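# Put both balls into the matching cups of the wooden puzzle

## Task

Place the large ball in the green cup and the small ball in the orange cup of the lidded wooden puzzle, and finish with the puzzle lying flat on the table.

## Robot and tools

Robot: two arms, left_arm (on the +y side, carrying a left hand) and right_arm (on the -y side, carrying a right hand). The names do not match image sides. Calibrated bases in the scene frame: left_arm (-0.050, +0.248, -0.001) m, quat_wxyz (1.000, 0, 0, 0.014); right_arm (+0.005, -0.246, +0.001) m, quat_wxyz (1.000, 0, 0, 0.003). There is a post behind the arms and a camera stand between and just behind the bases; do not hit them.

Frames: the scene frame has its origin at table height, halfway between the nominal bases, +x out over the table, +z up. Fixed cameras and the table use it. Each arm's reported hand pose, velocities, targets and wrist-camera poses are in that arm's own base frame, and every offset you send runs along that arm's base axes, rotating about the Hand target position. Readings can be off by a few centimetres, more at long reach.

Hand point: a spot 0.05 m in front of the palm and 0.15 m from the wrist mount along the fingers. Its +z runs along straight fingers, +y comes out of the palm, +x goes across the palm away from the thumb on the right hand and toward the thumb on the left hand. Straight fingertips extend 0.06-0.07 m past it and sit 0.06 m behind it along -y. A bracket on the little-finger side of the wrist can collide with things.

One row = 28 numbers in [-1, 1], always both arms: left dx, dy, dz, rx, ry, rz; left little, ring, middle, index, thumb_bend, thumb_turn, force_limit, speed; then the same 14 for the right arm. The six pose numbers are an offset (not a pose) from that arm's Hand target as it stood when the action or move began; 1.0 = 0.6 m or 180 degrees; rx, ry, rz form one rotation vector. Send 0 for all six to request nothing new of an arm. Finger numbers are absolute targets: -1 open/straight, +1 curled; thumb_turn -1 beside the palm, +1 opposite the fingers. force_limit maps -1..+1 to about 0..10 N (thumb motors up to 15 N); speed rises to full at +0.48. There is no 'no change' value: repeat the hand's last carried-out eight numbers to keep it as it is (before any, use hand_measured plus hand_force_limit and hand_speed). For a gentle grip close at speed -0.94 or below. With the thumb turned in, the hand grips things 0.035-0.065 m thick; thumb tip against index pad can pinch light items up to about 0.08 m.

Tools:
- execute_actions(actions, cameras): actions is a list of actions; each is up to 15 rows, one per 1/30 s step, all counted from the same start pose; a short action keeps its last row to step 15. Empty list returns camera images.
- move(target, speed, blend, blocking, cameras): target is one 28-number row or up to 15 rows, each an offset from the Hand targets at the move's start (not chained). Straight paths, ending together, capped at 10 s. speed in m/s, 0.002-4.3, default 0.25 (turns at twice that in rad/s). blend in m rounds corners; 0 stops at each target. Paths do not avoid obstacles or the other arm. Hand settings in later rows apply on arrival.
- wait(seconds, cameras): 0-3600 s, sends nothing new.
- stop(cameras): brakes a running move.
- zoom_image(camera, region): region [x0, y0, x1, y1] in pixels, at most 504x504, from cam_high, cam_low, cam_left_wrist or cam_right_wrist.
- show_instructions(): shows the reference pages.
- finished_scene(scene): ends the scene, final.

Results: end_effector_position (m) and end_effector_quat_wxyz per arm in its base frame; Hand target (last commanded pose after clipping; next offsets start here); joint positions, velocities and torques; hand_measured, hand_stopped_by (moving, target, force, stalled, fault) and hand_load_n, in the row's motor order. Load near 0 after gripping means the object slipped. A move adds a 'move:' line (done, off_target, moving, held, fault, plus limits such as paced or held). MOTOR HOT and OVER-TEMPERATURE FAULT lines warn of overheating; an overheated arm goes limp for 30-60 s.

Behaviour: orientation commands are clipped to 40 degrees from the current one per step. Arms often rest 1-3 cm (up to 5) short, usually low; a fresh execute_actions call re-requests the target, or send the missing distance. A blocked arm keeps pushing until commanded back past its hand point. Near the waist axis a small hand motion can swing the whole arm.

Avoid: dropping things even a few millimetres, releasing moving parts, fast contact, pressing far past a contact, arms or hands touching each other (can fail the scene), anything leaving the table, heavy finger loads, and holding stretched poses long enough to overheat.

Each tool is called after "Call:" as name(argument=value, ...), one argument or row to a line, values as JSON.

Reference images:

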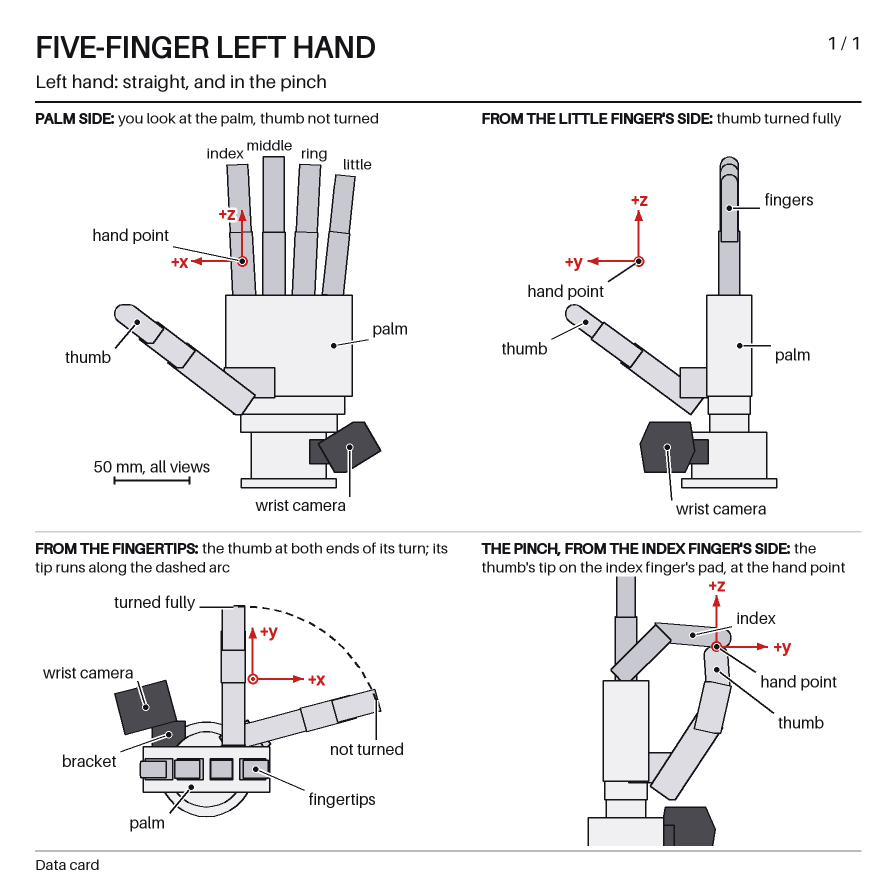

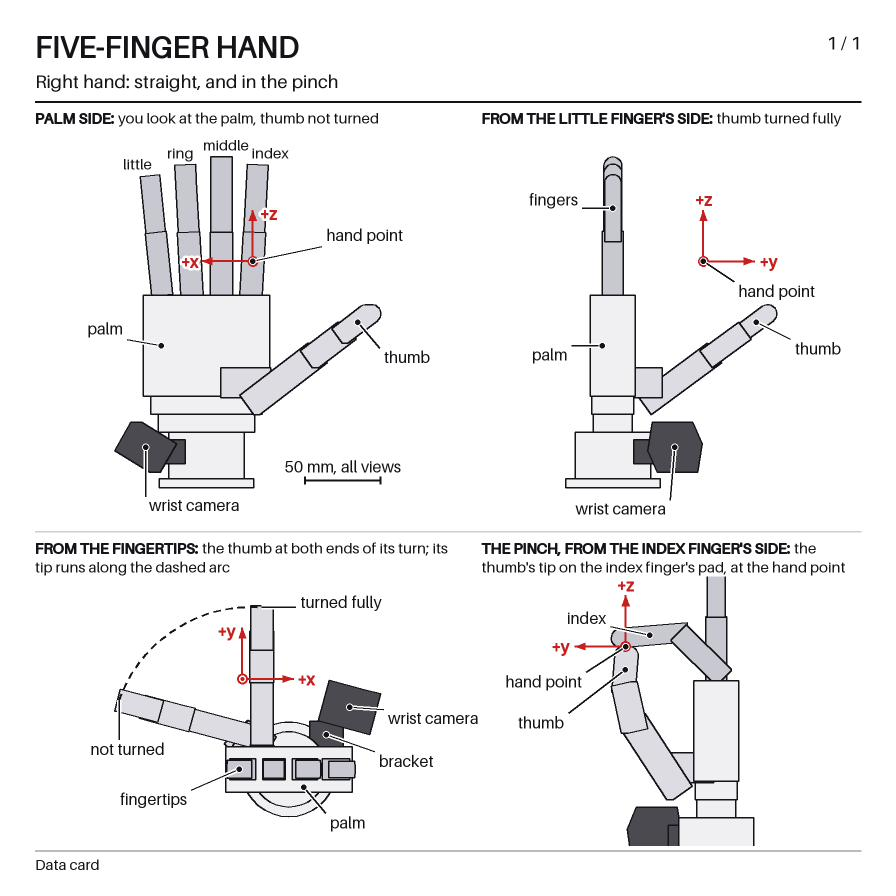

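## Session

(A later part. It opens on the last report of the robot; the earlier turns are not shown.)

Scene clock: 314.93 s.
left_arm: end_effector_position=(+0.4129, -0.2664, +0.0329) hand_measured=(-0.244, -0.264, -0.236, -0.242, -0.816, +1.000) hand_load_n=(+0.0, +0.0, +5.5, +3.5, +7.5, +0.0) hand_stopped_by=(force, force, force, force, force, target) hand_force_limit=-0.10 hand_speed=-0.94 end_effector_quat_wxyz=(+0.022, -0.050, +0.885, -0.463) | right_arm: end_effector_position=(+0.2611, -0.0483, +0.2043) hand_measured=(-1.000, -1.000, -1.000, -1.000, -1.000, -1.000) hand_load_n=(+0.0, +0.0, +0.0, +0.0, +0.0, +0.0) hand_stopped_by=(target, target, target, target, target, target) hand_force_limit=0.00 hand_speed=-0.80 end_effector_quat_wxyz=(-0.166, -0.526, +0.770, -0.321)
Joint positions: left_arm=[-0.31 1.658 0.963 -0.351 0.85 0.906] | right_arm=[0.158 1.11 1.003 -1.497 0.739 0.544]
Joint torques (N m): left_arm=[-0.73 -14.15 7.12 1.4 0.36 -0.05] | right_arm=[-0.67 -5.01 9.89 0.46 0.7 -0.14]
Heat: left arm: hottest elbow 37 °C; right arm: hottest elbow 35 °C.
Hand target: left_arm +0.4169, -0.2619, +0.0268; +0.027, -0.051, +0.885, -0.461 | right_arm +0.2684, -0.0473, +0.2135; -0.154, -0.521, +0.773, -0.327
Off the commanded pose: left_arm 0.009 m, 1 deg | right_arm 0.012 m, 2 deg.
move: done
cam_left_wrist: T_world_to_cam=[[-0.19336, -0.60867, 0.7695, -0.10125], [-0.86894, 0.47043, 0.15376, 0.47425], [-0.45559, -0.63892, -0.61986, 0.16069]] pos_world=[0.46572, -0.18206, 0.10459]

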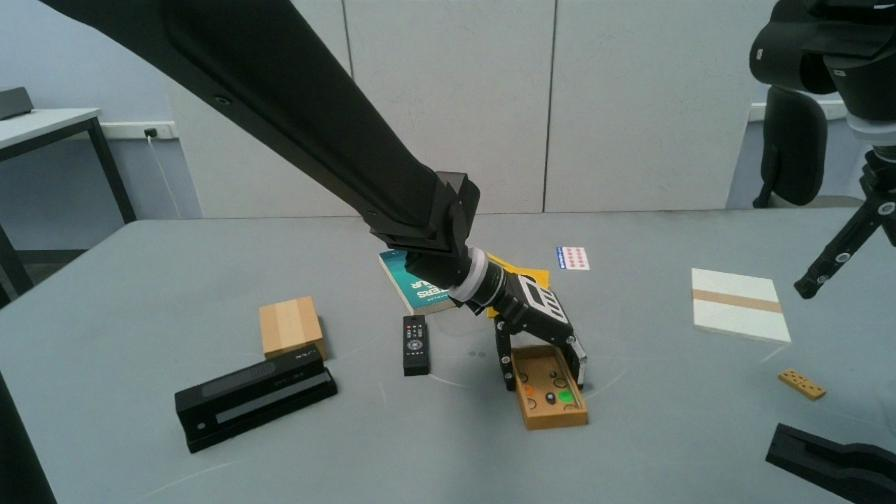

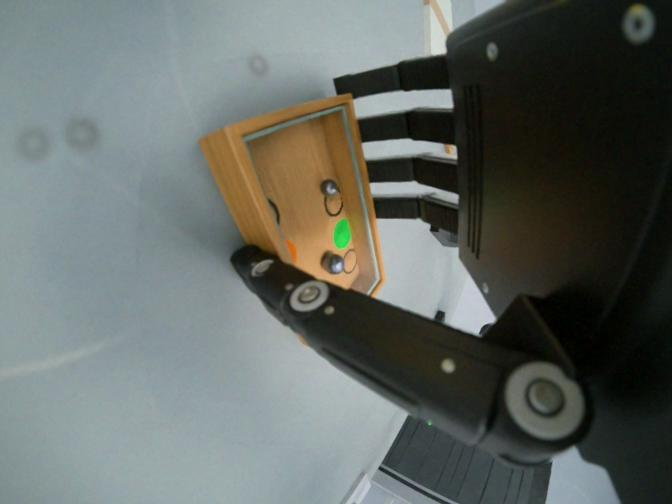

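Call:
move(
  target=[0,0,0.03,0,0,0,-0.2,-0.2,-0.05,-0.05,-0.4,1,-0.1,-0.94,0,0,0,0,0,0,-1,-1,-1,-1,-1,-1,0,-0.8],
  speed=0.05,
  cameras=["cam_low"],
)

Call:
zoom_image(
  camera="cam_low",
  region=[505, 335, 595, 435],
)

Scene clock: 381.40 s.
left_arm: end_effector_position=(+0.4096, -0.2653, +0.0335) hand_measured=(-0.244, -0.264, -0.236, -0.242, -0.816, +1.000) hand_load_n=(+0.0, +0.0, +5.5, +3.5, +7.5, +0.5) hand_stopped_by=(force, force, force, force, force, target) hand_force_limit=-0.10 hand_speed=-0.94 end_effector_quat_wxyz=(+0.016, -0.053, +0.886, -0.460) | right_arm: end_effector_position=(+0.2611, -0.0483, +0.2043) hand_measured=(-1.000, -1.000, -1.000, -1.000, -1.000, -1.000) hand_load_n=(+0.0, +0.0, +0.0, +0.0, +0.0, +0.0) hand_stopped_by=(target, target, target, target, target, target) hand_force_limit=0.00 hand_speed=-0.80 end_effector_quat_wxyz=(-0.166, -0.526, +0.770, -0.321)
Joint positions: left_arm=[-0.31 1.655 0.963 -0.368 0.85 0.906] | right_arm=[0.158 1.11 1.003 -1.497 0.739 0.544]
Joint torques (N m): left_arm=[-0.73 -16.73 8.58 0.02 0.35 -0.06] | right_arm=[-0.67 -4.95 9.94 0.42 0.69 -0.13]
Heat: left arm: hottest elbow 36 °C; right arm: hottest elbow 35 °C.
Hand target: left_arm +0.4169, -0.2619, +0.0449; +0.027, -0.051, +0.885, -0.461 | right_arm +0.2684, -0.0473, +0.2135; -0.154, -0.521, +0.773, -0.327
Off the commanded pose: left_arm 0.014 m, 1 deg | right_arm 0.012 m, 2 deg.
move: off_target (left_arm)

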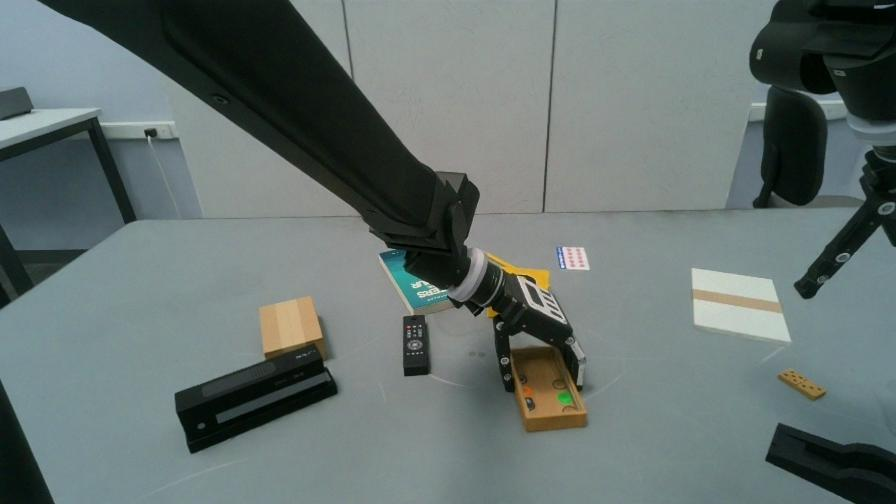

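Scaled by 5.040 from the camera's image (finer frame: 1280x720).

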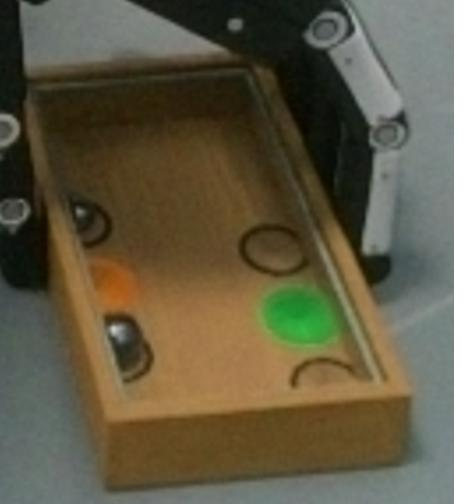

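Call:
move(
  target=[0,0,0.05,0,0,0,-0.2,-0.2,-0.05,-0.05,-0.4,1,-0.1,-0.94,0,0,0,0,0,0,-1,-1,-1,-1,-1,-1,0,-0.8],
  speed=0.05,
  cameras=["cam_low","cam_left_wrist"],
)

Call:
zoom_image(
  camera="cam_low",
  region=[485, 315, 605, 435],
)

Scene clock: 391.73 s.
left_arm: end_effector_position=(+0.3943, -0.2597, +0.0475) hand_measured=(-0.244, -0.264, -0.236, -0.242, -0.816, +1.000) hand_load_n=(+0.0, +0.0, +5.0, +3.0, +8.0, +0.5) hand_stopped_by=(force, force, force, force, force, target) hand_force_limit=-0.10 hand_speed=-0.94 end_effector_quat_wxyz=(-0.002, -0.064, +0.890, -0.451) | right_arm: end_effector_position=(+0.2611, -0.0483, +0.2043) hand_measured=(-1.000, -1.000, -1.000, -1.000, -1.000, -1.000) hand_load_n=(+0.0, +0.0, +0.0, +0.0, +0.0, +0.0) hand_stopped_by=(target, target, target, target, target, target) hand_force_limit=0.00 hand_speed=-0.80 end_effector_quat_wxyz=(-0.166, -0.526, +0.770, -0.321)
Joint positions: left_arm=[-0.31 1.611 0.963 -0.458 0.846 0.906] | right_arm=[0.158 1.11 1.003 -1.497 0.739 0.544]
Joint torques (N m): left_arm=[-0.67 -16.97 11.44 0.25 0.52 -0.06] | right_arm=[-0.73 -5.07 9.94 0.44 0.7 -0.14]
Heat: left arm: hottest elbow 36 °C; right arm: hottest elbow 35 °C.
Hand target: left_arm +0.4169, -0.2619, +0.0748; +0.027, -0.051, +0.885, -0.461 | right_arm +0.2684, -0.0473, +0.2135; -0.154, -0.521, +0.773, -0.327
Off the commanded pose: left_arm 0.036 m, 4 deg | right_arm 0.012 m, 2 deg.
move: off_target (left_arm)
cam_left_wrist: T_world_to_cam=[[-0.14875, -0.62591, 0.76558, -0.13394], [-0.85946, 0.46473, 0.21295, 0.44464], [-0.48908, -0.62631, -0.60707, 0.18142]] pos_world=[0.45095, -0.17685, 0.11799]

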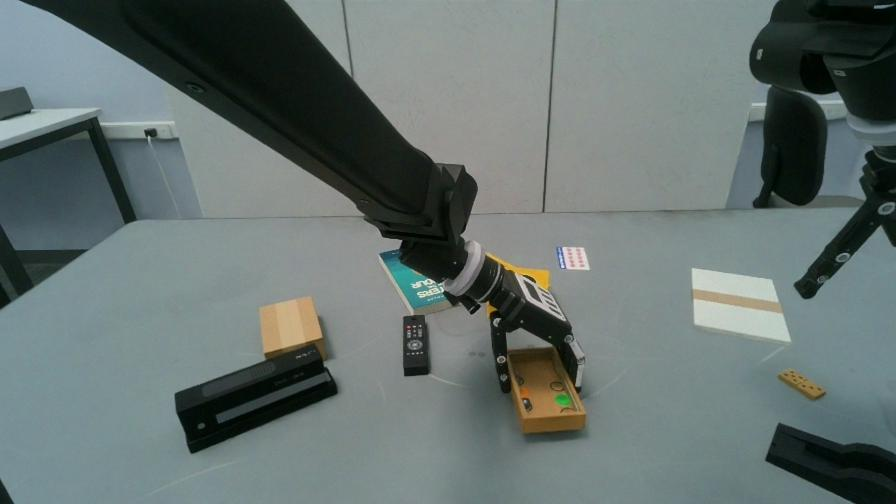

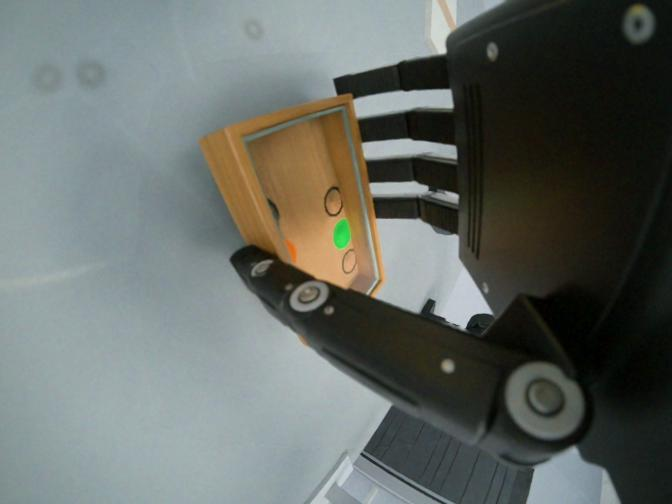

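Scaled by 4.200 from the camera's image (finer frame: 1280x720).

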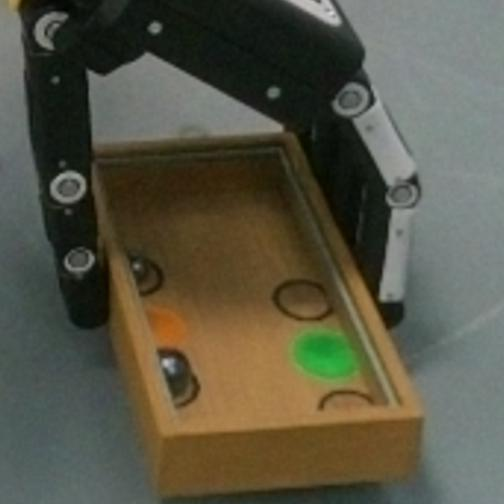

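Call:
move(
  target=[0.025,0,0.05,-0.007,-0.018,0,-0.2,-0.2,-0.05,-0.05,-0.4,1,-0.1,-0.94,0,0,0,0,0,0,-1,-1,-1,-1,-1,-1,0,-0.8],
  speed=0.05,
  cameras=["cam_low","cam_left_wrist"],
)

Call:
zoom_image(
  camera="cam_low",
  region=[485, 315, 605, 435],
)

Scene clock: 403.20 s.
left_arm: end_effector_position=(+0.4062, -0.2612, +0.0730) hand_measured=(-0.244, -0.264, -0.236, -0.242, -0.816, +1.000) hand_load_n=(+0.0, +0.0, +5.0, +3.5, +8.0, +0.5) hand_stopped_by=(force, force, force, force, force, target) hand_force_limit=-0.10 hand_speed=-0.94 end_effector_quat_wxyz=(+0.018, -0.053, +0.886, -0.460) | right_arm: end_effector_position=(+0.2611, -0.0483, +0.2043) hand_measured=(-1.000, -1.000, -1.000, -1.000, -1.000, -1.000) hand_load_n=(+0.0, -0.5, +0.0, +0.0, +0.0, +0.0) hand_stopped_by=(target, target, target, target, target, target) hand_force_limit=0.00 hand_speed=-0.80 end_effector_quat_wxyz=(-0.166, -0.526, +0.770, -0.321)
Joint positions: left_arm=[-0.304 1.576 0.992 -0.478 0.852 0.912] | right_arm=[0.158 1.11 1.003 -1.497 0.739 0.544]
Joint torques (N m): left_arm=[-0.44 -16.85 12.49 0.31 0.66 -0.01] | right_arm=[-0.73 -5.01 9.91 0.44 0.7 -0.14]
Heat: left arm: hottest elbow 37 °C; right arm: hottest elbow 35 °C.
Hand target: left_arm +0.4319, -0.2619, +0.1048; +0.051, -0.039, +0.879, -0.472 | right_arm +0.2684, -0.0473, +0.2135; -0.154, -0.521, +0.773, -0.327
Off the commanded pose: left_arm 0.041 m, 4 deg | right_arm 0.012 m, 2 deg.
move: off_target (left_arm)
cam_left_wrist: T_world_to_cam=[[-0.18334, -0.61218, 0.76917, -0.13526], [-0.8682, 0.46784, 0.16541, 0.45794], [-0.46111, -0.63746, -0.61727, 0.18821]] pos_world=[0.45956, -0.17707, 0.14447]

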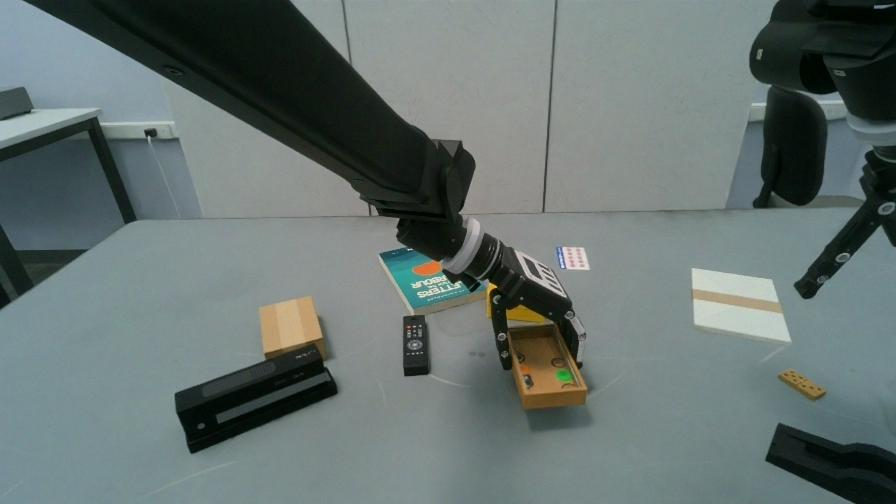

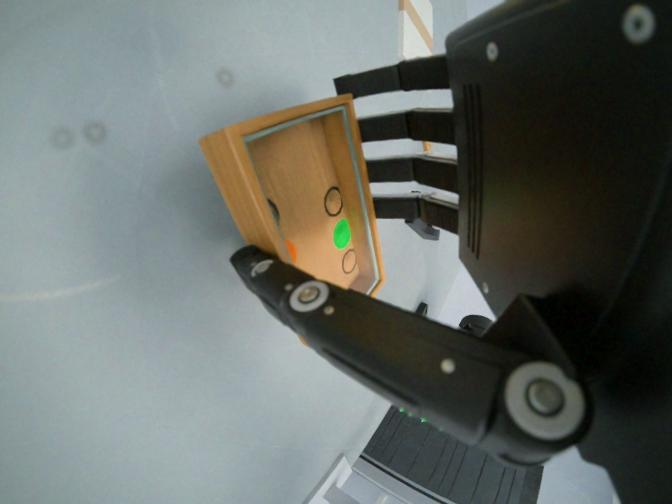

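Scaled by 4.200 from the camera's image (finer frame: 1280x720).

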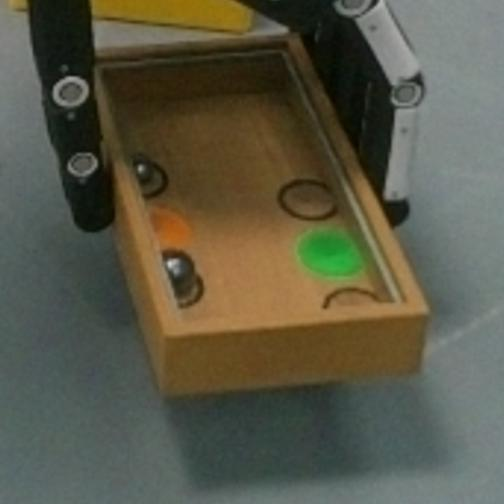

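Call:
move(
  target=[0,0,0,0.0324,0.0097,0,-0.2,-0.2,-0.05,-0.05,-0.4,1,-0.1,-0.94,0,0,0,0,0,0,-1,-1,-1,-1,-1,-1,0,-0.8],
  speed=0.06,
  cameras=["cam_low"],
)

Call:
zoom_image(
  camera="cam_low",
  region=[485, 315, 605, 435],
)

Scene clock: 415.60 s.
left_arm: end_effector_position=(+0.4137, -0.2490, +0.0802) hand_measured=(-0.244, -0.264, -0.236, -0.242, -0.816, +1.000) hand_load_n=(+0.0, +0.0, +5.0, +3.5, +7.5, +0.5) hand_stopped_by=(force, force, force, force, force, target) hand_force_limit=-0.10 hand_speed=-0.94 end_effector_quat_wxyz=(+0.018, -0.067, +0.906, -0.417) | right_arm: end_effector_position=(+0.2611, -0.0483, +0.2043) hand_measured=(-1.000, -1.000, -1.000, -1.000, -1.000, -1.000) hand_load_n=(+0.0, +0.0, +0.0, +0.0, +0.0, +0.0) hand_stopped_by=(target, target, target, target, target, target) hand_force_limit=0.00 hand_speed=-0.80 end_effector_quat_wxyz=(-0.166, -0.526, +0.770, -0.321)
Joint positions: left_arm=[-0.305 1.576 1.054 -0.604 0.766 0.937] | right_arm=[0.158 1.11 1.003 -1.497 0.739 0.544]
Joint torques (N m): left_arm=[-2.78 -15.56 12.96 0.27 0.47 -0.01] | right_arm=[-0.79 -4.95 9.92 0.43 0.7 -0.13]
Heat: left arm: hottest elbow 37 °C; right arm: hottest elbow 35 °C.
Hand target: left_arm +0.4319, -0.2620, +0.1047; +0.040, -0.043, +0.903, -0.426 | right_arm +0.2684, -0.0473, +0.2135; -0.154, -0.521, +0.773, -0.327
Off the commanded pose: left_arm 0.033 m, 4 deg | right_arm 0.012 m, 2 deg.
move: off_target (left_arm)

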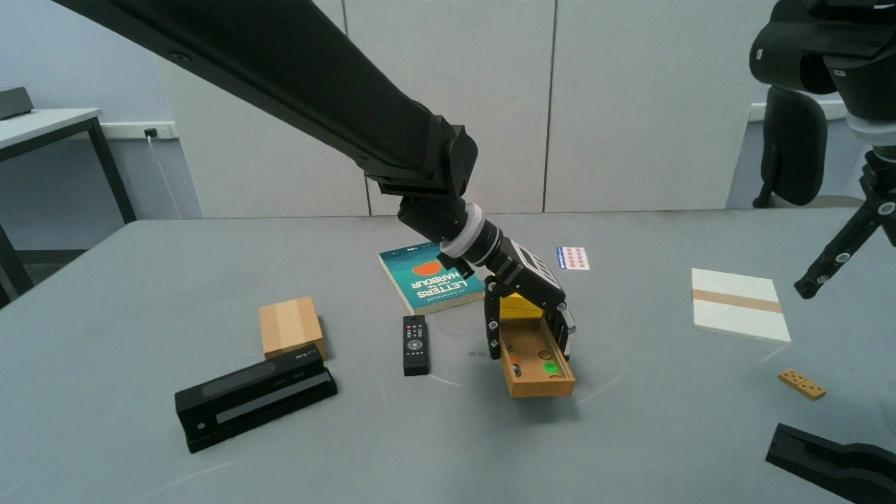

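Scaled by 4.200 from the camera's image (finer frame: 1280x720).

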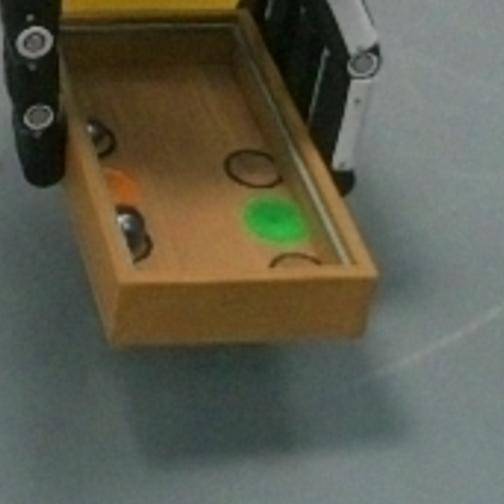

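Call:
move(
  target=[0,0,0,0.0216,0.0065,0,-0.2,-0.2,-0.05,-0.05,-0.4,1,-0.1,-0.94,0,0,0,0,0,0,-1,-1,-1,-1,-1,-1,0,-0.8],
  speed=0.05,
  cameras=["cam_low"],
)

Call:
zoom_image(
  camera="cam_low",
  region=[485, 295, 605, 415],
)

Scene clock: 423.70 s.
left_arm: end_effector_position=(+0.4145, -0.2491, +0.0870) hand_measured=(-0.244, -0.264, -0.236, -0.242, -0.816, +1.000) hand_load_n=(+0.0, +0.0, +5.0, +3.5, +8.0, +0.5) hand_stopped_by=(force, force, force, force, force, target) hand_force_limit=-0.10 hand_speed=-0.94 end_effector_quat_wxyz=(+0.016, -0.066, +0.919, -0.388) | right_arm: end_effector_position=(+0.2611, -0.0483, +0.2043) hand_measured=(-1.000, -1.000, -1.000, -1.000, -1.000, -1.000) hand_load_n=(+0.0, +0.0, +0.0, +0.0, +0.0, +0.0) hand_stopped_by=(target, target, target, target, target, target) hand_force_limit=0.00 hand_speed=-0.80 end_effector_quat_wxyz=(-0.166, -0.526, +0.770, -0.321)
Joint positions: left_arm=[-0.327 1.576 1.097 -0.68 0.705 0.947] | right_arm=[0.158 1.11 1.003 -1.497 0.739 0.544]
Joint torques (N m): left_arm=[-2.73 -14.39 13.22 0.17 0.43 -0.02] | right_arm=[-0.73 -5.07 9.92 0.44 0.7 -0.14]
Heat: left arm: hottest elbow 38 °C; right arm: hottest elbow 35 °C.
Hand target: left_arm +0.4320, -0.2620, +0.1048; +0.032, -0.046, +0.917, -0.395 | right_arm +0.2684, -0.0473, +0.2135; -0.154, -0.521, +0.773, -0.327
Off the commanded pose: left_arm 0.028 m, 3 deg | right_arm 0.012 m, 2 deg.
move: off_target (left_arm)

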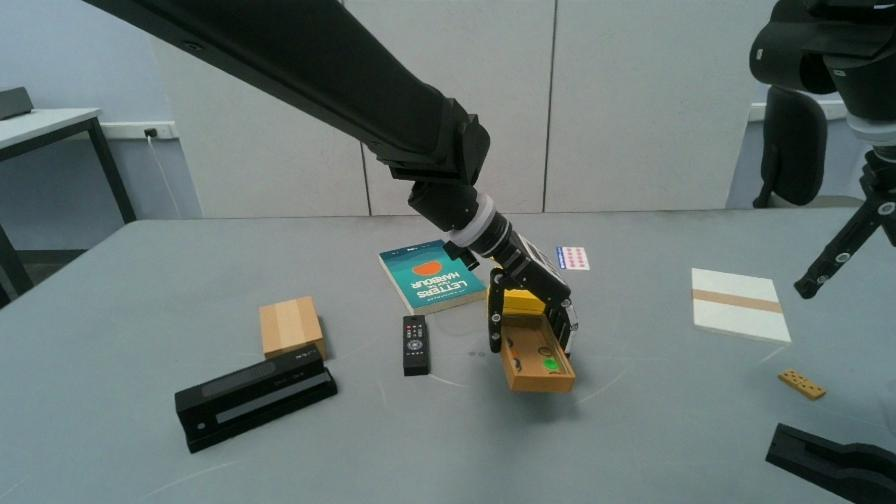

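Scaled by 4.200 from the camera's image (finer frame: 1280x720).

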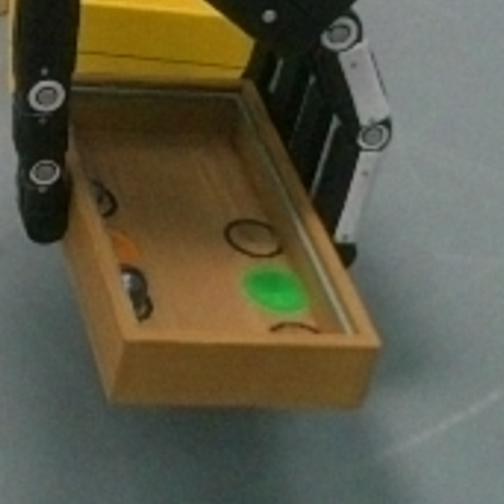

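Call:
move(
  target=[0,0,0,0.0216,0.0065,0,-0.2,-0.2,-0.05,-0.05,-0.4,1,-0.1,-0.94,0,0,0,0,0,0,-1,-1,-1,-1,-1,-1,0,-0.8],
  speed=0.05,
  cameras=["cam_low"],
)

Call:
zoom_image(
  camera="cam_low",
  region=[485, 295, 605, 415],
)

Scene clock: 429.77 s.
left_arm: end_effector_position=(+0.4146, -0.2485, +0.0877) hand_measured=(-0.244, -0.264, -0.236, -0.242, -0.816, +1.000) hand_load_n=(+0.0, +0.0, +5.0, +3.5, +8.0, +0.5) hand_stopped_by=(force, force, force, force, force, target) hand_force_limit=-0.10 hand_speed=-0.94 end_effector_quat_wxyz=(+0.009, -0.068, +0.932, -0.356) | right_arm: end_effector_position=(+0.2611, -0.0483, +0.2043) hand_measured=(-1.000, -1.000, -1.000, -1.000, -1.000, -1.000) hand_load_n=(+0.0, +0.0, +0.5, +0.0, +0.0, +0.0) hand_stopped_by=(target, target, target, target, target, target) hand_force_limit=0.00 hand_speed=-0.80 end_effector_quat_wxyz=(-0.166, -0.526, +0.770, -0.321)
Joint positions: left_arm=[-0.348 1.592 1.14 -0.751 0.644 0.953] | right_arm=[0.158 1.11 1.003 -1.497 0.739 0.544]
Joint torques (N m): left_arm=[-2.9 -14.56 13.35 0.17 0.4 -0.02] | right_arm=[-0.73 -5.01 9.91 0.43 0.7 -0.13]
Heat: left arm: hottest elbow 39 °C; right arm: hottest elbow 35 °C.
Hand target: left_arm +0.4320, -0.2620, +0.1049; +0.024, -0.049, +0.930, -0.363 | right_arm +0.2684, -0.0473, +0.2135; -0.154, -0.521, +0.773, -0.327
Off the commanded pose: left_arm 0.028 m, 3 deg | right_arm 0.012 m, 2 deg.
move: off_target (left_arm)

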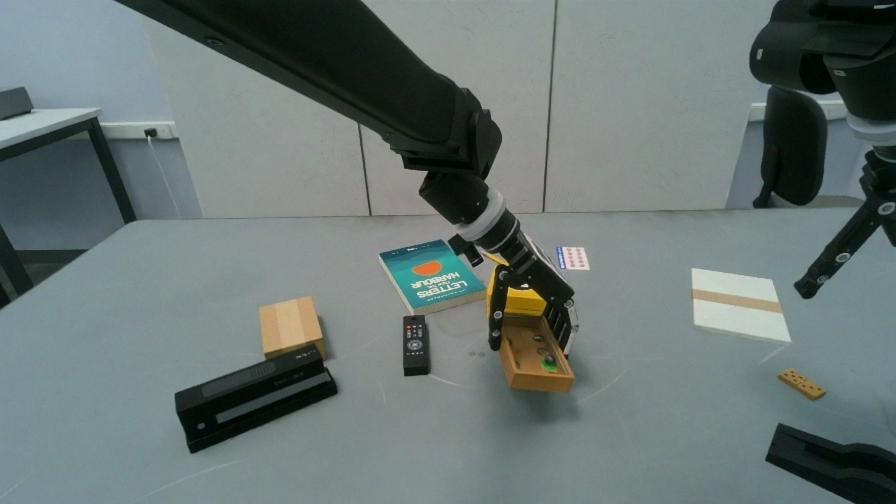

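Scaled by 4.200 from the camera's image (finer frame: 1280x720).

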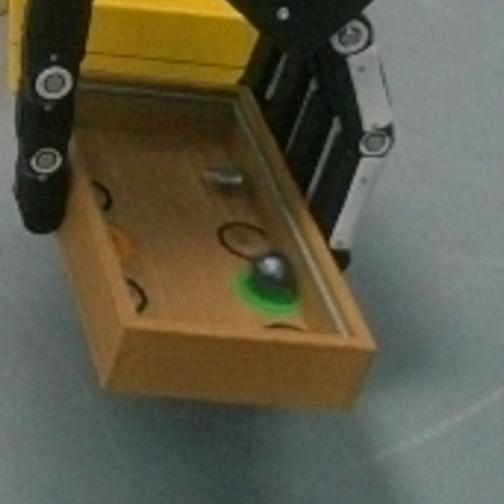

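Call:
wait(
  seconds=0.1,
  cameras=["cam_low","cam_left_wrist"],
)

Call:
zoom_image(
  camera="cam_low",
  region=[485, 295, 605, 415],
)

Call:
zoom_image(
  camera="cam_left_wrist",
  region=[190, 80, 400, 310],
)

Scene clock: 433.83 s.
left_arm: end_effector_position=(+0.4146, -0.2485, +0.0877) hand_measured=(-0.244, -0.264, -0.236, -0.242, -0.816, +1.000) hand_load_n=(+0.0, +0.0, +5.0, +3.5, +7.5, +0.5) hand_stopped_by=(force, force, force, force, force, target) hand_force_limit=-0.10 hand_speed=-0.94 end_effector_quat_wxyz=(+0.009, -0.068, +0.932, -0.356) | right_arm: end_effector_position=(+0.2611, -0.0483, +0.2043) hand_measured=(-1.000, -1.000, -1.000, -1.000, -1.000, -1.000) hand_load_n=(+0.0, +0.0, +0.0, +0.0, +0.0, +0.0) hand_stopped_by=(target, target, target, target, target, target) hand_force_limit=0.00 hand_speed=-0.80 end_effector_quat_wxyz=(-0.166, -0.526, +0.770, -0.321)
Joint positions: left_arm=[-0.348 1.592 1.14 -0.751 0.644 0.953] | right_arm=[0.158 1.11 1.003 -1.497 0.739 0.544]
Joint torques (N m): left_arm=[-2.73 -14.56 13.34 0.16 0.41 0] | right_arm=[-0.67 -5.07 9.92 0.44 0.7 -0.13]
Heat: left arm: hottest elbow 39 °C; right arm: hottest elbow 35 °C.
Hand target: left_arm +0.4319, -0.2620, +0.1049; +0.024, -0.049, +0.930, -0.363 | right_arm +0.2684, -0.0473, +0.2135; -0.154, -0.521, +0.773, -0.327
Off the commanded pose: left_arm 0.028 m, 3 deg | right_arm 0.012 m, 2 deg.
wait: 0.10 s; at rest from the start
cam_left_wrist: T_world_to_cam=[[-0.14199, -0.77263, 0.61877, -0.18108], [-0.86554, 0.40021, 0.30112, 0.42703], [-0.48029, -0.49282, -0.72557, 0.26255]] pos_world=[0.47001, -0.18142, 0.17396]

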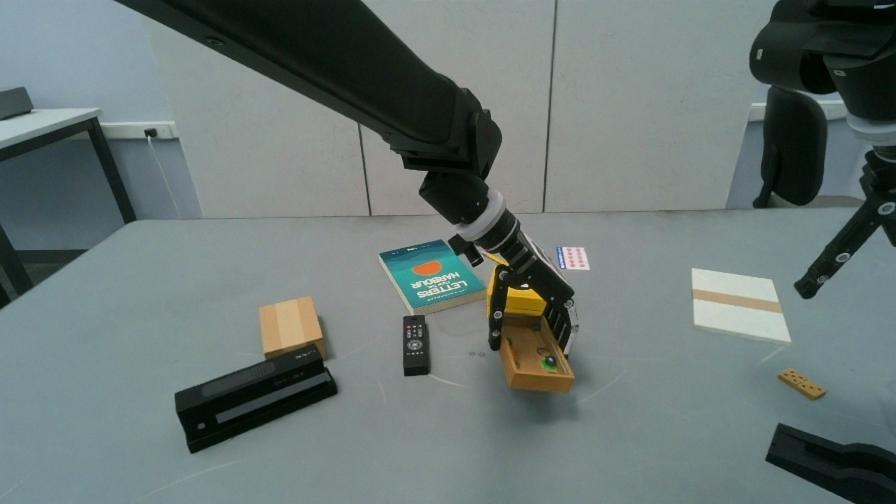

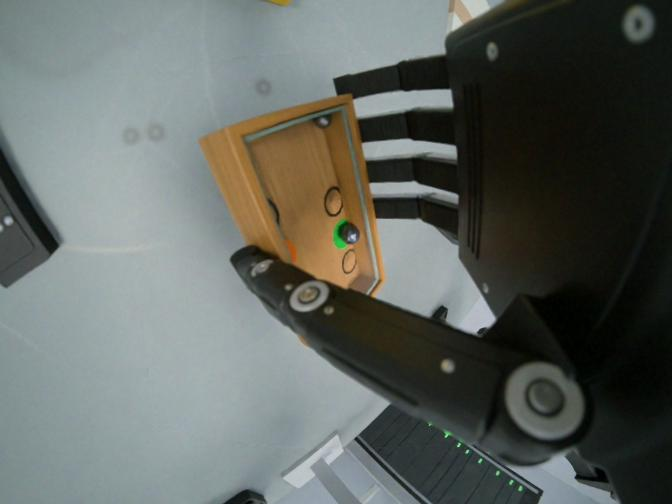

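Scaled by 4.200 from the camera's image (finer frame: 1280x720).

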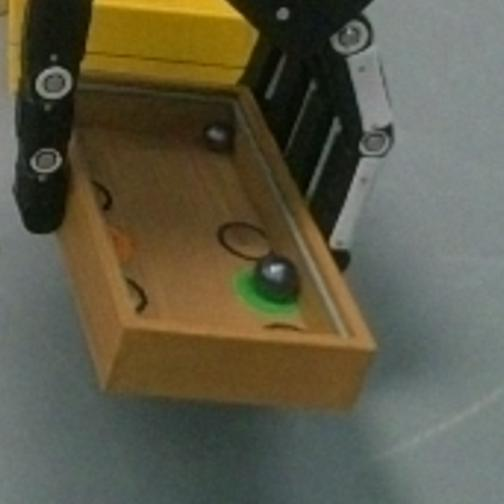

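Scaled by 2.191 from the camera's image (finer frame: 960x720).

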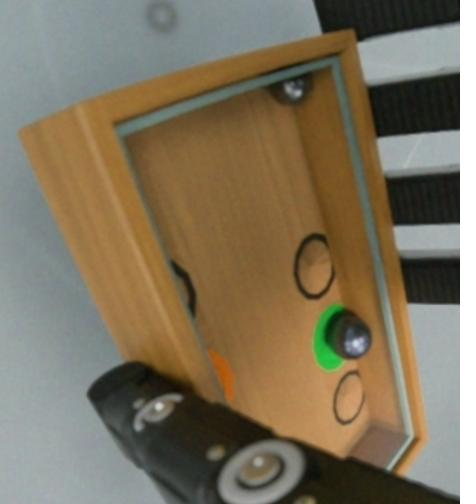

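Call:
move(
  target=[0,0,0,-0.0678,-0.0150,-0.006,-0.2,-0.2,-0.05,-0.05,-0.4,1,-0.1,-0.94,0,0,0,0,0,0,-1,-1,-1,-1,-1,-1,0,-0.8],
  speed=0.05,
  cameras=["cam_low"],
)

Call:
zoom_image(
  camera="cam_low",
  region=[485, 295, 605, 415],
)

Scene clock: 467.20 s.
left_arm: end_effector_position=(+0.4239, -0.2664, +0.0948) hand_measured=(-0.244, -0.264, -0.236, -0.242, -0.816, +1.000) hand_load_n=(+0.0, +0.0, +5.0, +3.5, +7.5, +0.5) hand_stopped_by=(force, force, force, force, force, target) hand_force_limit=-0.10 hand_speed=-0.94 end_effector_quat_wxyz=(+0.019, -0.038, +0.890, -0.454) | right_arm: end_effector_position=(+0.2611, -0.0483, +0.2043) hand_measured=(-1.000, -1.000, -1.000, -1.000, -1.000, -1.000) hand_load_n=(+0.0, +0.0, +0.0, +0.0, +0.0, +0.0) hand_stopped_by=(target, target, target, target, target, target) hand_force_limit=0.00 hand_speed=-0.80 end_effector_quat_wxyz=(-0.166, -0.526, +0.770, -0.321)
Joint positions: left_arm=[-0.309 1.592 1.088 -0.581 0.845 0.956] | right_arm=[0.158 1.11 1.003 -1.497 0.739 0.544]
Joint torques (N m): left_arm=[-0.32 -16.97 8.24 1.54 0.66 -0.09] | right_arm=[-0.62 -5.07 9.95 0.46 0.7 -0.14]
Heat: left arm: hottest elbow 44 °C; right arm: hottest elbow 35 °C.
Hand target: left_arm +0.4318, -0.2619, +0.1048; +0.037, -0.034, +0.886, -0.461 | right_arm +0.2684, -0.0473, +0.2135; -0.154, -0.521, +0.773, -0.327
Off the commanded pose: left_arm 0.014 m, 2 deg | right_arm 0.012 m, 2 deg.
move: off_target (left_arm)

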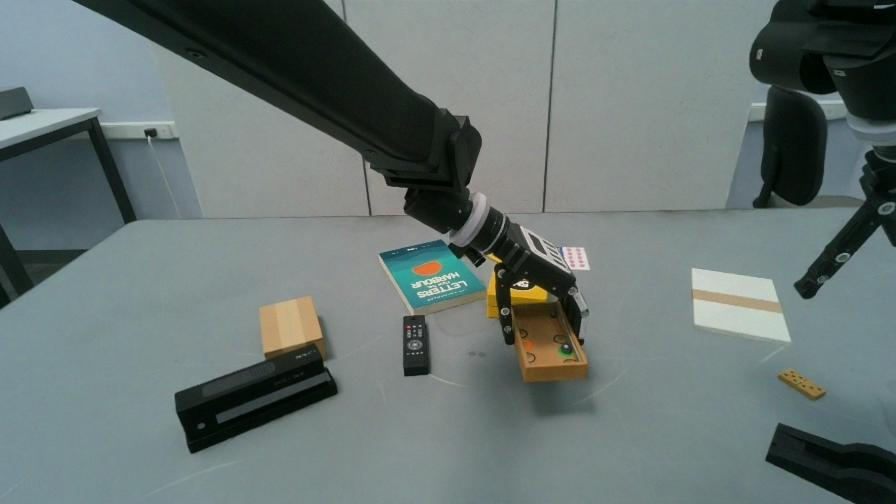

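Scaled by 4.200 from the camera's image (finer frame: 1280x720).

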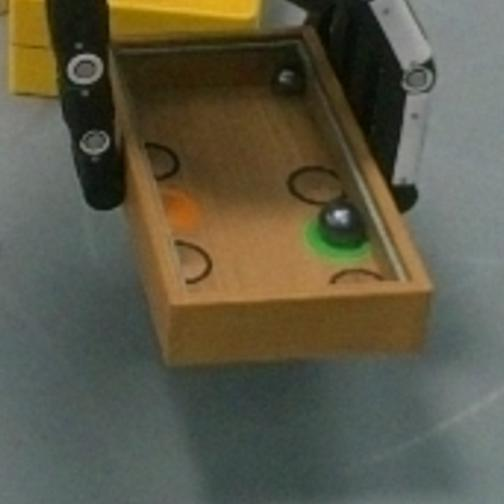

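Call:
move(
  target=[0,0,0,-0.0078,-0.0048,0.006,-0.2,-0.2,-0.05,-0.05,-0.4,1,-0.1,-0.94,0,0,0,0,0,0,-1,-1,-1,-1,-1,-1,0,-0.8],
  speed=0.02,
  cameras=["cam_low"],
)

Call:
zoom_image(
  camera="cam_low",
  region=[485, 295, 605, 415],
)

Scene clock: 479.83 s.
left_arm: end_effector_position=(+0.4248, -0.2660, +0.0883) hand_measured=(-0.244, -0.264, -0.236, -0.242, -0.816, +1.000) hand_load_n=(+0.0, +0.0, +5.0, +3.5, +7.5, +0.5) hand_stopped_by=(force, force, force, force, force, target) hand_force_limit=-0.10 hand_speed=-0.94 end_effector_quat_wxyz=(+0.029, -0.036, +0.885, -0.463) | right_arm: end_effector_position=(+0.2611, -0.0483, +0.2043) hand_measured=(-1.000, -1.000, -1.000, -1.000, -1.000, -1.000) hand_load_n=(+0.0, +0.0, +0.0, +0.0, +0.0, +0.0) hand_stopped_by=(target, target, target, target, target, target) hand_force_limit=0.00 hand_speed=-0.80 end_effector_quat_wxyz=(-0.166, -0.526, +0.770, -0.321)
Joint positions: left_arm=[-0.304 1.59 1.056 -0.518 0.855 0.945] | right_arm=[0.158 1.11 1.003 -1.497 0.739 0.544]
Joint torques (N m): left_arm=[-0.26 -17.85 8.14 1.57 0.66 -0.29] | right_arm=[-0.73 -5.07 9.94 0.46 0.7 -0.13]
Heat: left arm: hottest elbow 42 °C; right arm: hottest elbow 35 °C.
Hand target: left_arm +0.4320, -0.2619, +0.1049; +0.048, -0.039, +0.879, -0.472 | right_arm +0.2684, -0.0473, +0.2135; -0.154, -0.521, +0.773, -0.327
Off the commanded pose: left_arm 0.018 m, 3 deg | right_arm 0.012 m, 2 deg.
move: off_target (left_arm)

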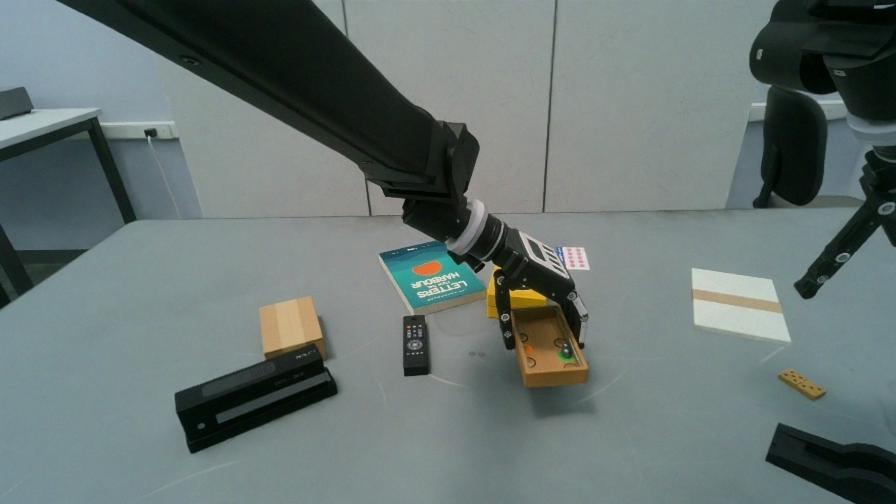

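Scaled by 4.200 from the camera's image (finer frame: 1280x720).

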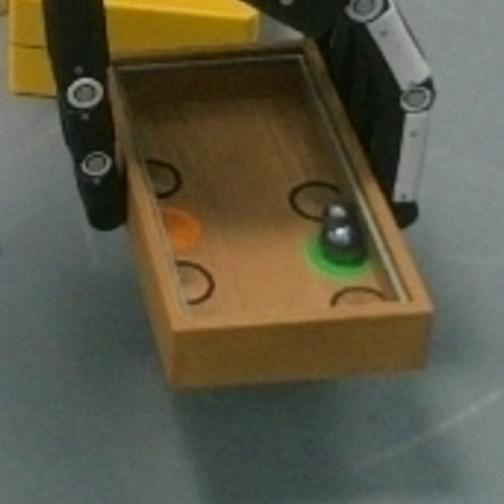

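Call:
move(
  target=[0,0,0,0.0009,0.0055,0,-0.2,-0.2,-0.05,-0.05,-0.4,1,-0.1,-0.94,0,0,0,0,0,0,-1,-1,-1,-1,-1,-1,0,-0.8],
  speed=0.02,
  cameras=["cam_low"],
)

Call:
zoom_image(
  camera="cam_low",
  region=[485, 295, 605, 415],
)

Scene clock: 500.23 s.
left_arm: end_effector_position=(+0.4246, -0.2661, +0.0887) hand_measured=(-0.244, -0.264, -0.236, -0.242, -0.816, +1.000) hand_load_n=(+0.0, +0.5, +5.0, +3.5, +8.0, +0.5) hand_stopped_by=(force, force, force, force, force, target) hand_force_limit=-0.10 hand_speed=-0.94 end_effector_quat_wxyz=(+0.028, -0.037, +0.885, -0.464) | right_arm: end_effector_position=(+0.2611, -0.0483, +0.2043) hand_measured=(-1.000, -1.000, -1.000, -1.000, -1.000, -1.000) hand_load_n=(+0.0, +0.0, +0.0, +0.0, +0.0, +0.0) hand_stopped_by=(target, target, target, target, target, target) hand_force_limit=0.00 hand_speed=-0.80 end_effector_quat_wxyz=(-0.166, -0.526, +0.770, -0.321)
Joint positions: left_arm=[-0.303 1.59 1.056 -0.518 0.857 0.943] | right_arm=[0.158 1.11 1.003 -1.497 0.739 0.544]
Joint torques (N m): left_arm=[-0.26 -17.2 9.14 0.72 0.67 -0.31] | right_arm=[-0.67 -4.95 9.94 0.46 0.7 -0.13]
Heat: left arm: hottest elbow 41 °C; right arm: hottest elbow 35 °C.
Hand target: left_arm +0.4320, -0.2619, +0.1049; +0.040, -0.043, +0.881, -0.470 | right_arm +0.2684, -0.0473, +0.2135; -0.154, -0.521, +0.773, -0.327
Off the commanded pose: left_arm 0.018 m, 2 deg | right_arm 0.012 m, 2 deg.
move: off_target (left_arm)

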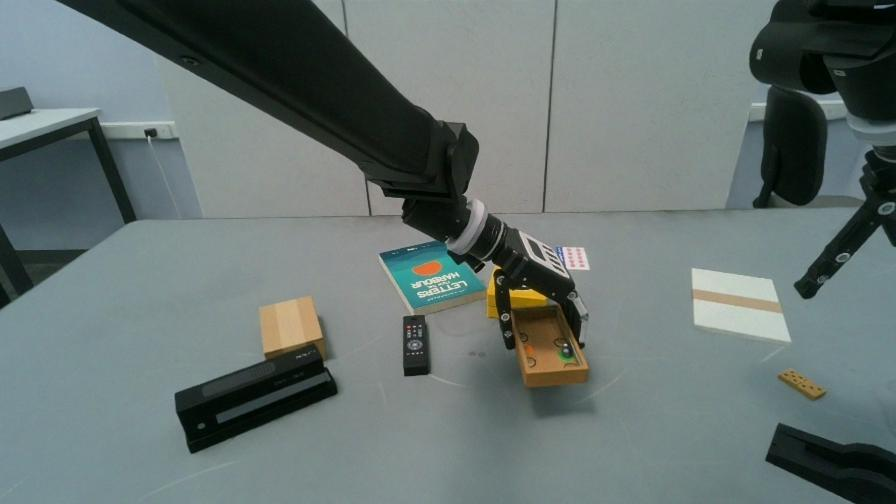

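Scaled by 4.200 from the camera's image (finer frame: 1280x720).

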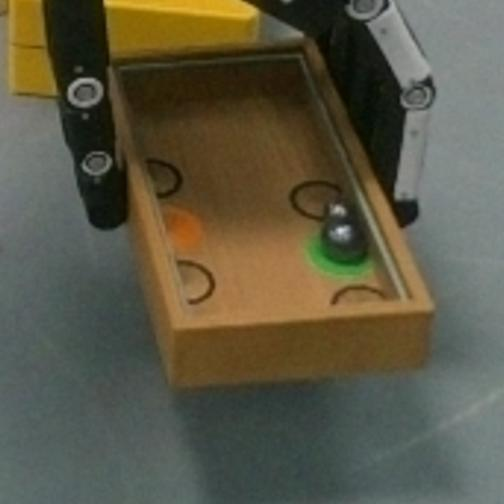

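Call:
zoom_image(
  camera="cam_low",
  region=[540, 325, 590, 375],
)

Call:
move(
  target=[0,0,0,0.0005,0.004,0,-0.2,-0.2,-0.05,-0.05,-0.4,1,-0.1,-0.94,0,0,0,0,0,0,-1,-1,-1,-1,-1,-1,0,-0.8],
  speed=0.02,
  cameras=["cam_low","cam_left_wrist"],
)

Call:
zoom_image(
  camera="cam_low",
  region=[485, 295, 605, 415],
)

Call:
zoom_image(
  camera="cam_left_wrist",
  region=[190, 80, 400, 310],
)

Scaled by 10.080 from the camera's image (finer frame: 1280x720).

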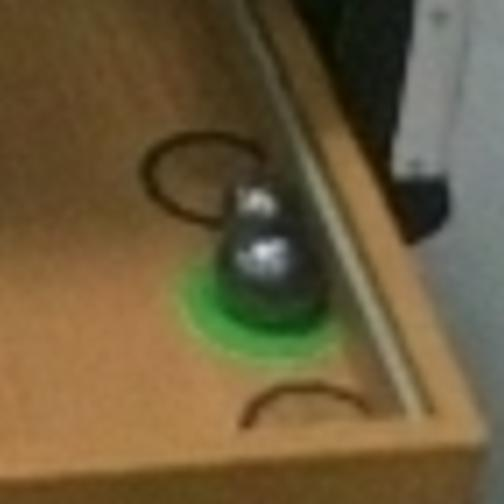

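Scene clock: 506.90 s.
left_arm: end_effector_position=(+0.4233, -0.2658, +0.0887) hand_measured=(-0.244, -0.264, -0.236, -0.242, -0.816, +1.000) hand_load_n=(+0.0, +0.0, +5.0, +3.5, +7.5, +0.5) hand_stopped_by=(force, force, force, force, force, target) hand_force_limit=-0.10 hand_speed=-0.94 end_effector_quat_wxyz=(+0.025, -0.039, +0.885, -0.464) | right_arm: end_effector_position=(+0.2611, -0.0483, +0.2043) hand_measured=(-1.000, -1.000, -1.000, -1.000, -1.000, -1.000) hand_load_n=(+0.0, +0.0, +0.0, +0.0, +0.0, +0.0) hand_stopped_by=(target, target, target, target, target, target) hand_force_limit=0.00 hand_speed=-0.80 end_effector_quat_wxyz=(-0.166, -0.526, +0.770, -0.321)
Joint positions: left_arm=[-0.302 1.59 1.056 -0.524 0.859 0.942] | right_arm=[0.158 1.11 1.003 -1.497 0.739 0.544]
Joint torques (N m): left_arm=[-0.21 -16.67 9.84 0.34 0.67 -0.31] | right_arm=[-0.73 -5.01 9.91 0.46 0.7 -0.13]
Heat: left arm: hottest elbow 41 °C; right arm: hottest elbow 35 °C.
Hand target: left_arm +0.4319, -0.2620, +0.1049; +0.035, -0.046, +0.881, -0.469 | right_arm +0.2684, -0.0473, +0.2135; -0.154, -0.521, +0.773, -0.327
Off the commanded pose: left_arm 0.019 m, 2 deg | right_arm 0.012 m, 2 deg.
move: off_target (left_arm)
cam_left_wrist: T_world_to_cam=[[-0.21614, -0.60412, 0.76702, -0.1307], [-0.86311, 0.48547, 0.13914, 0.47723], [-0.45643, -0.63195, -0.62635, 0.20323]] pos_world=[0.47641, -0.18221, 0.16114]

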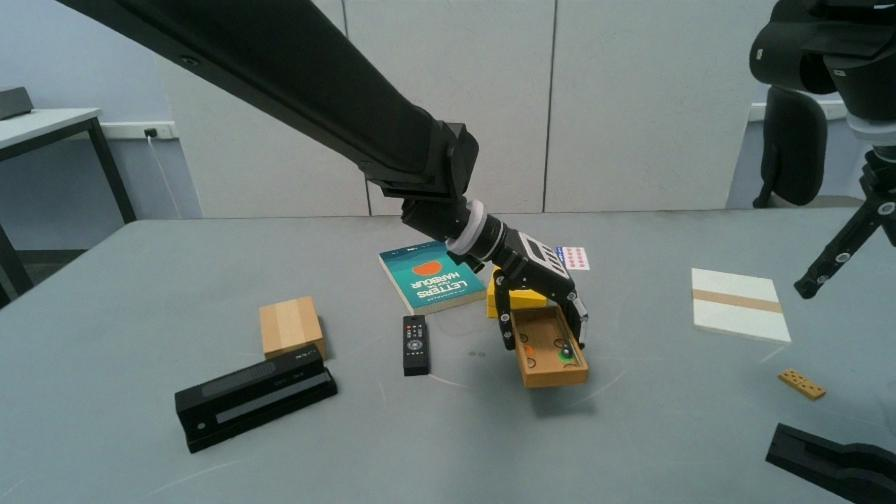

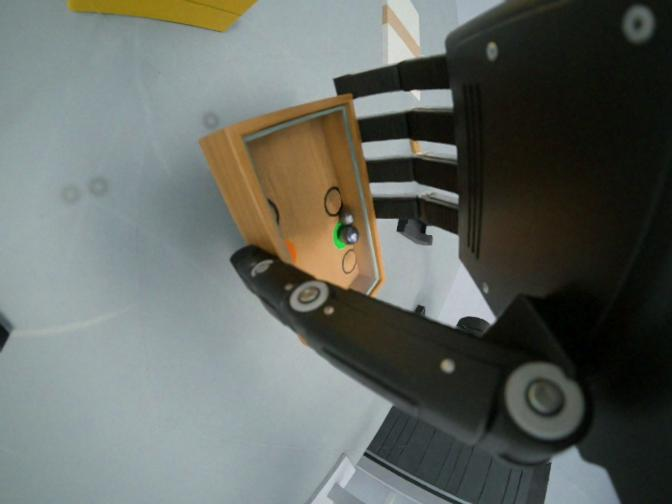

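Scaled by 4.200 from the camera's image (finer frame: 1280x720).

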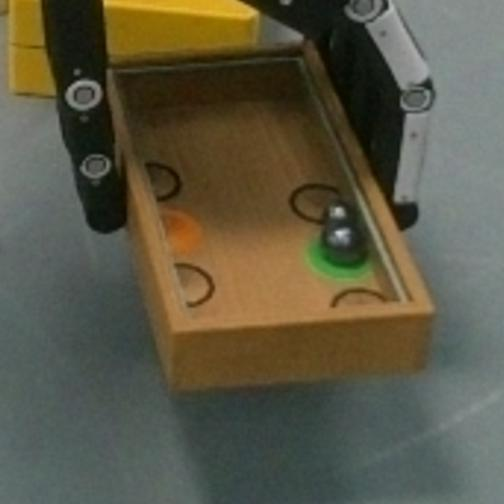

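Scaled by 2.191 from the camera's image (finer frame: 960x720).

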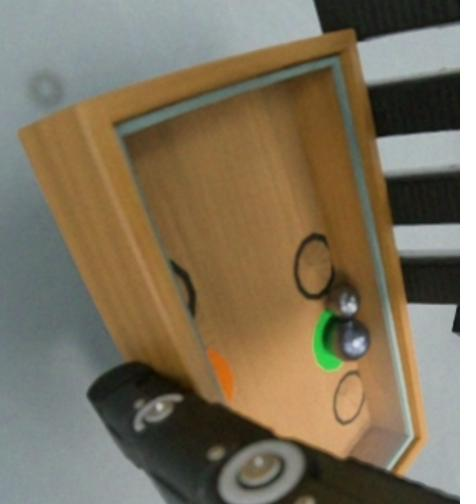

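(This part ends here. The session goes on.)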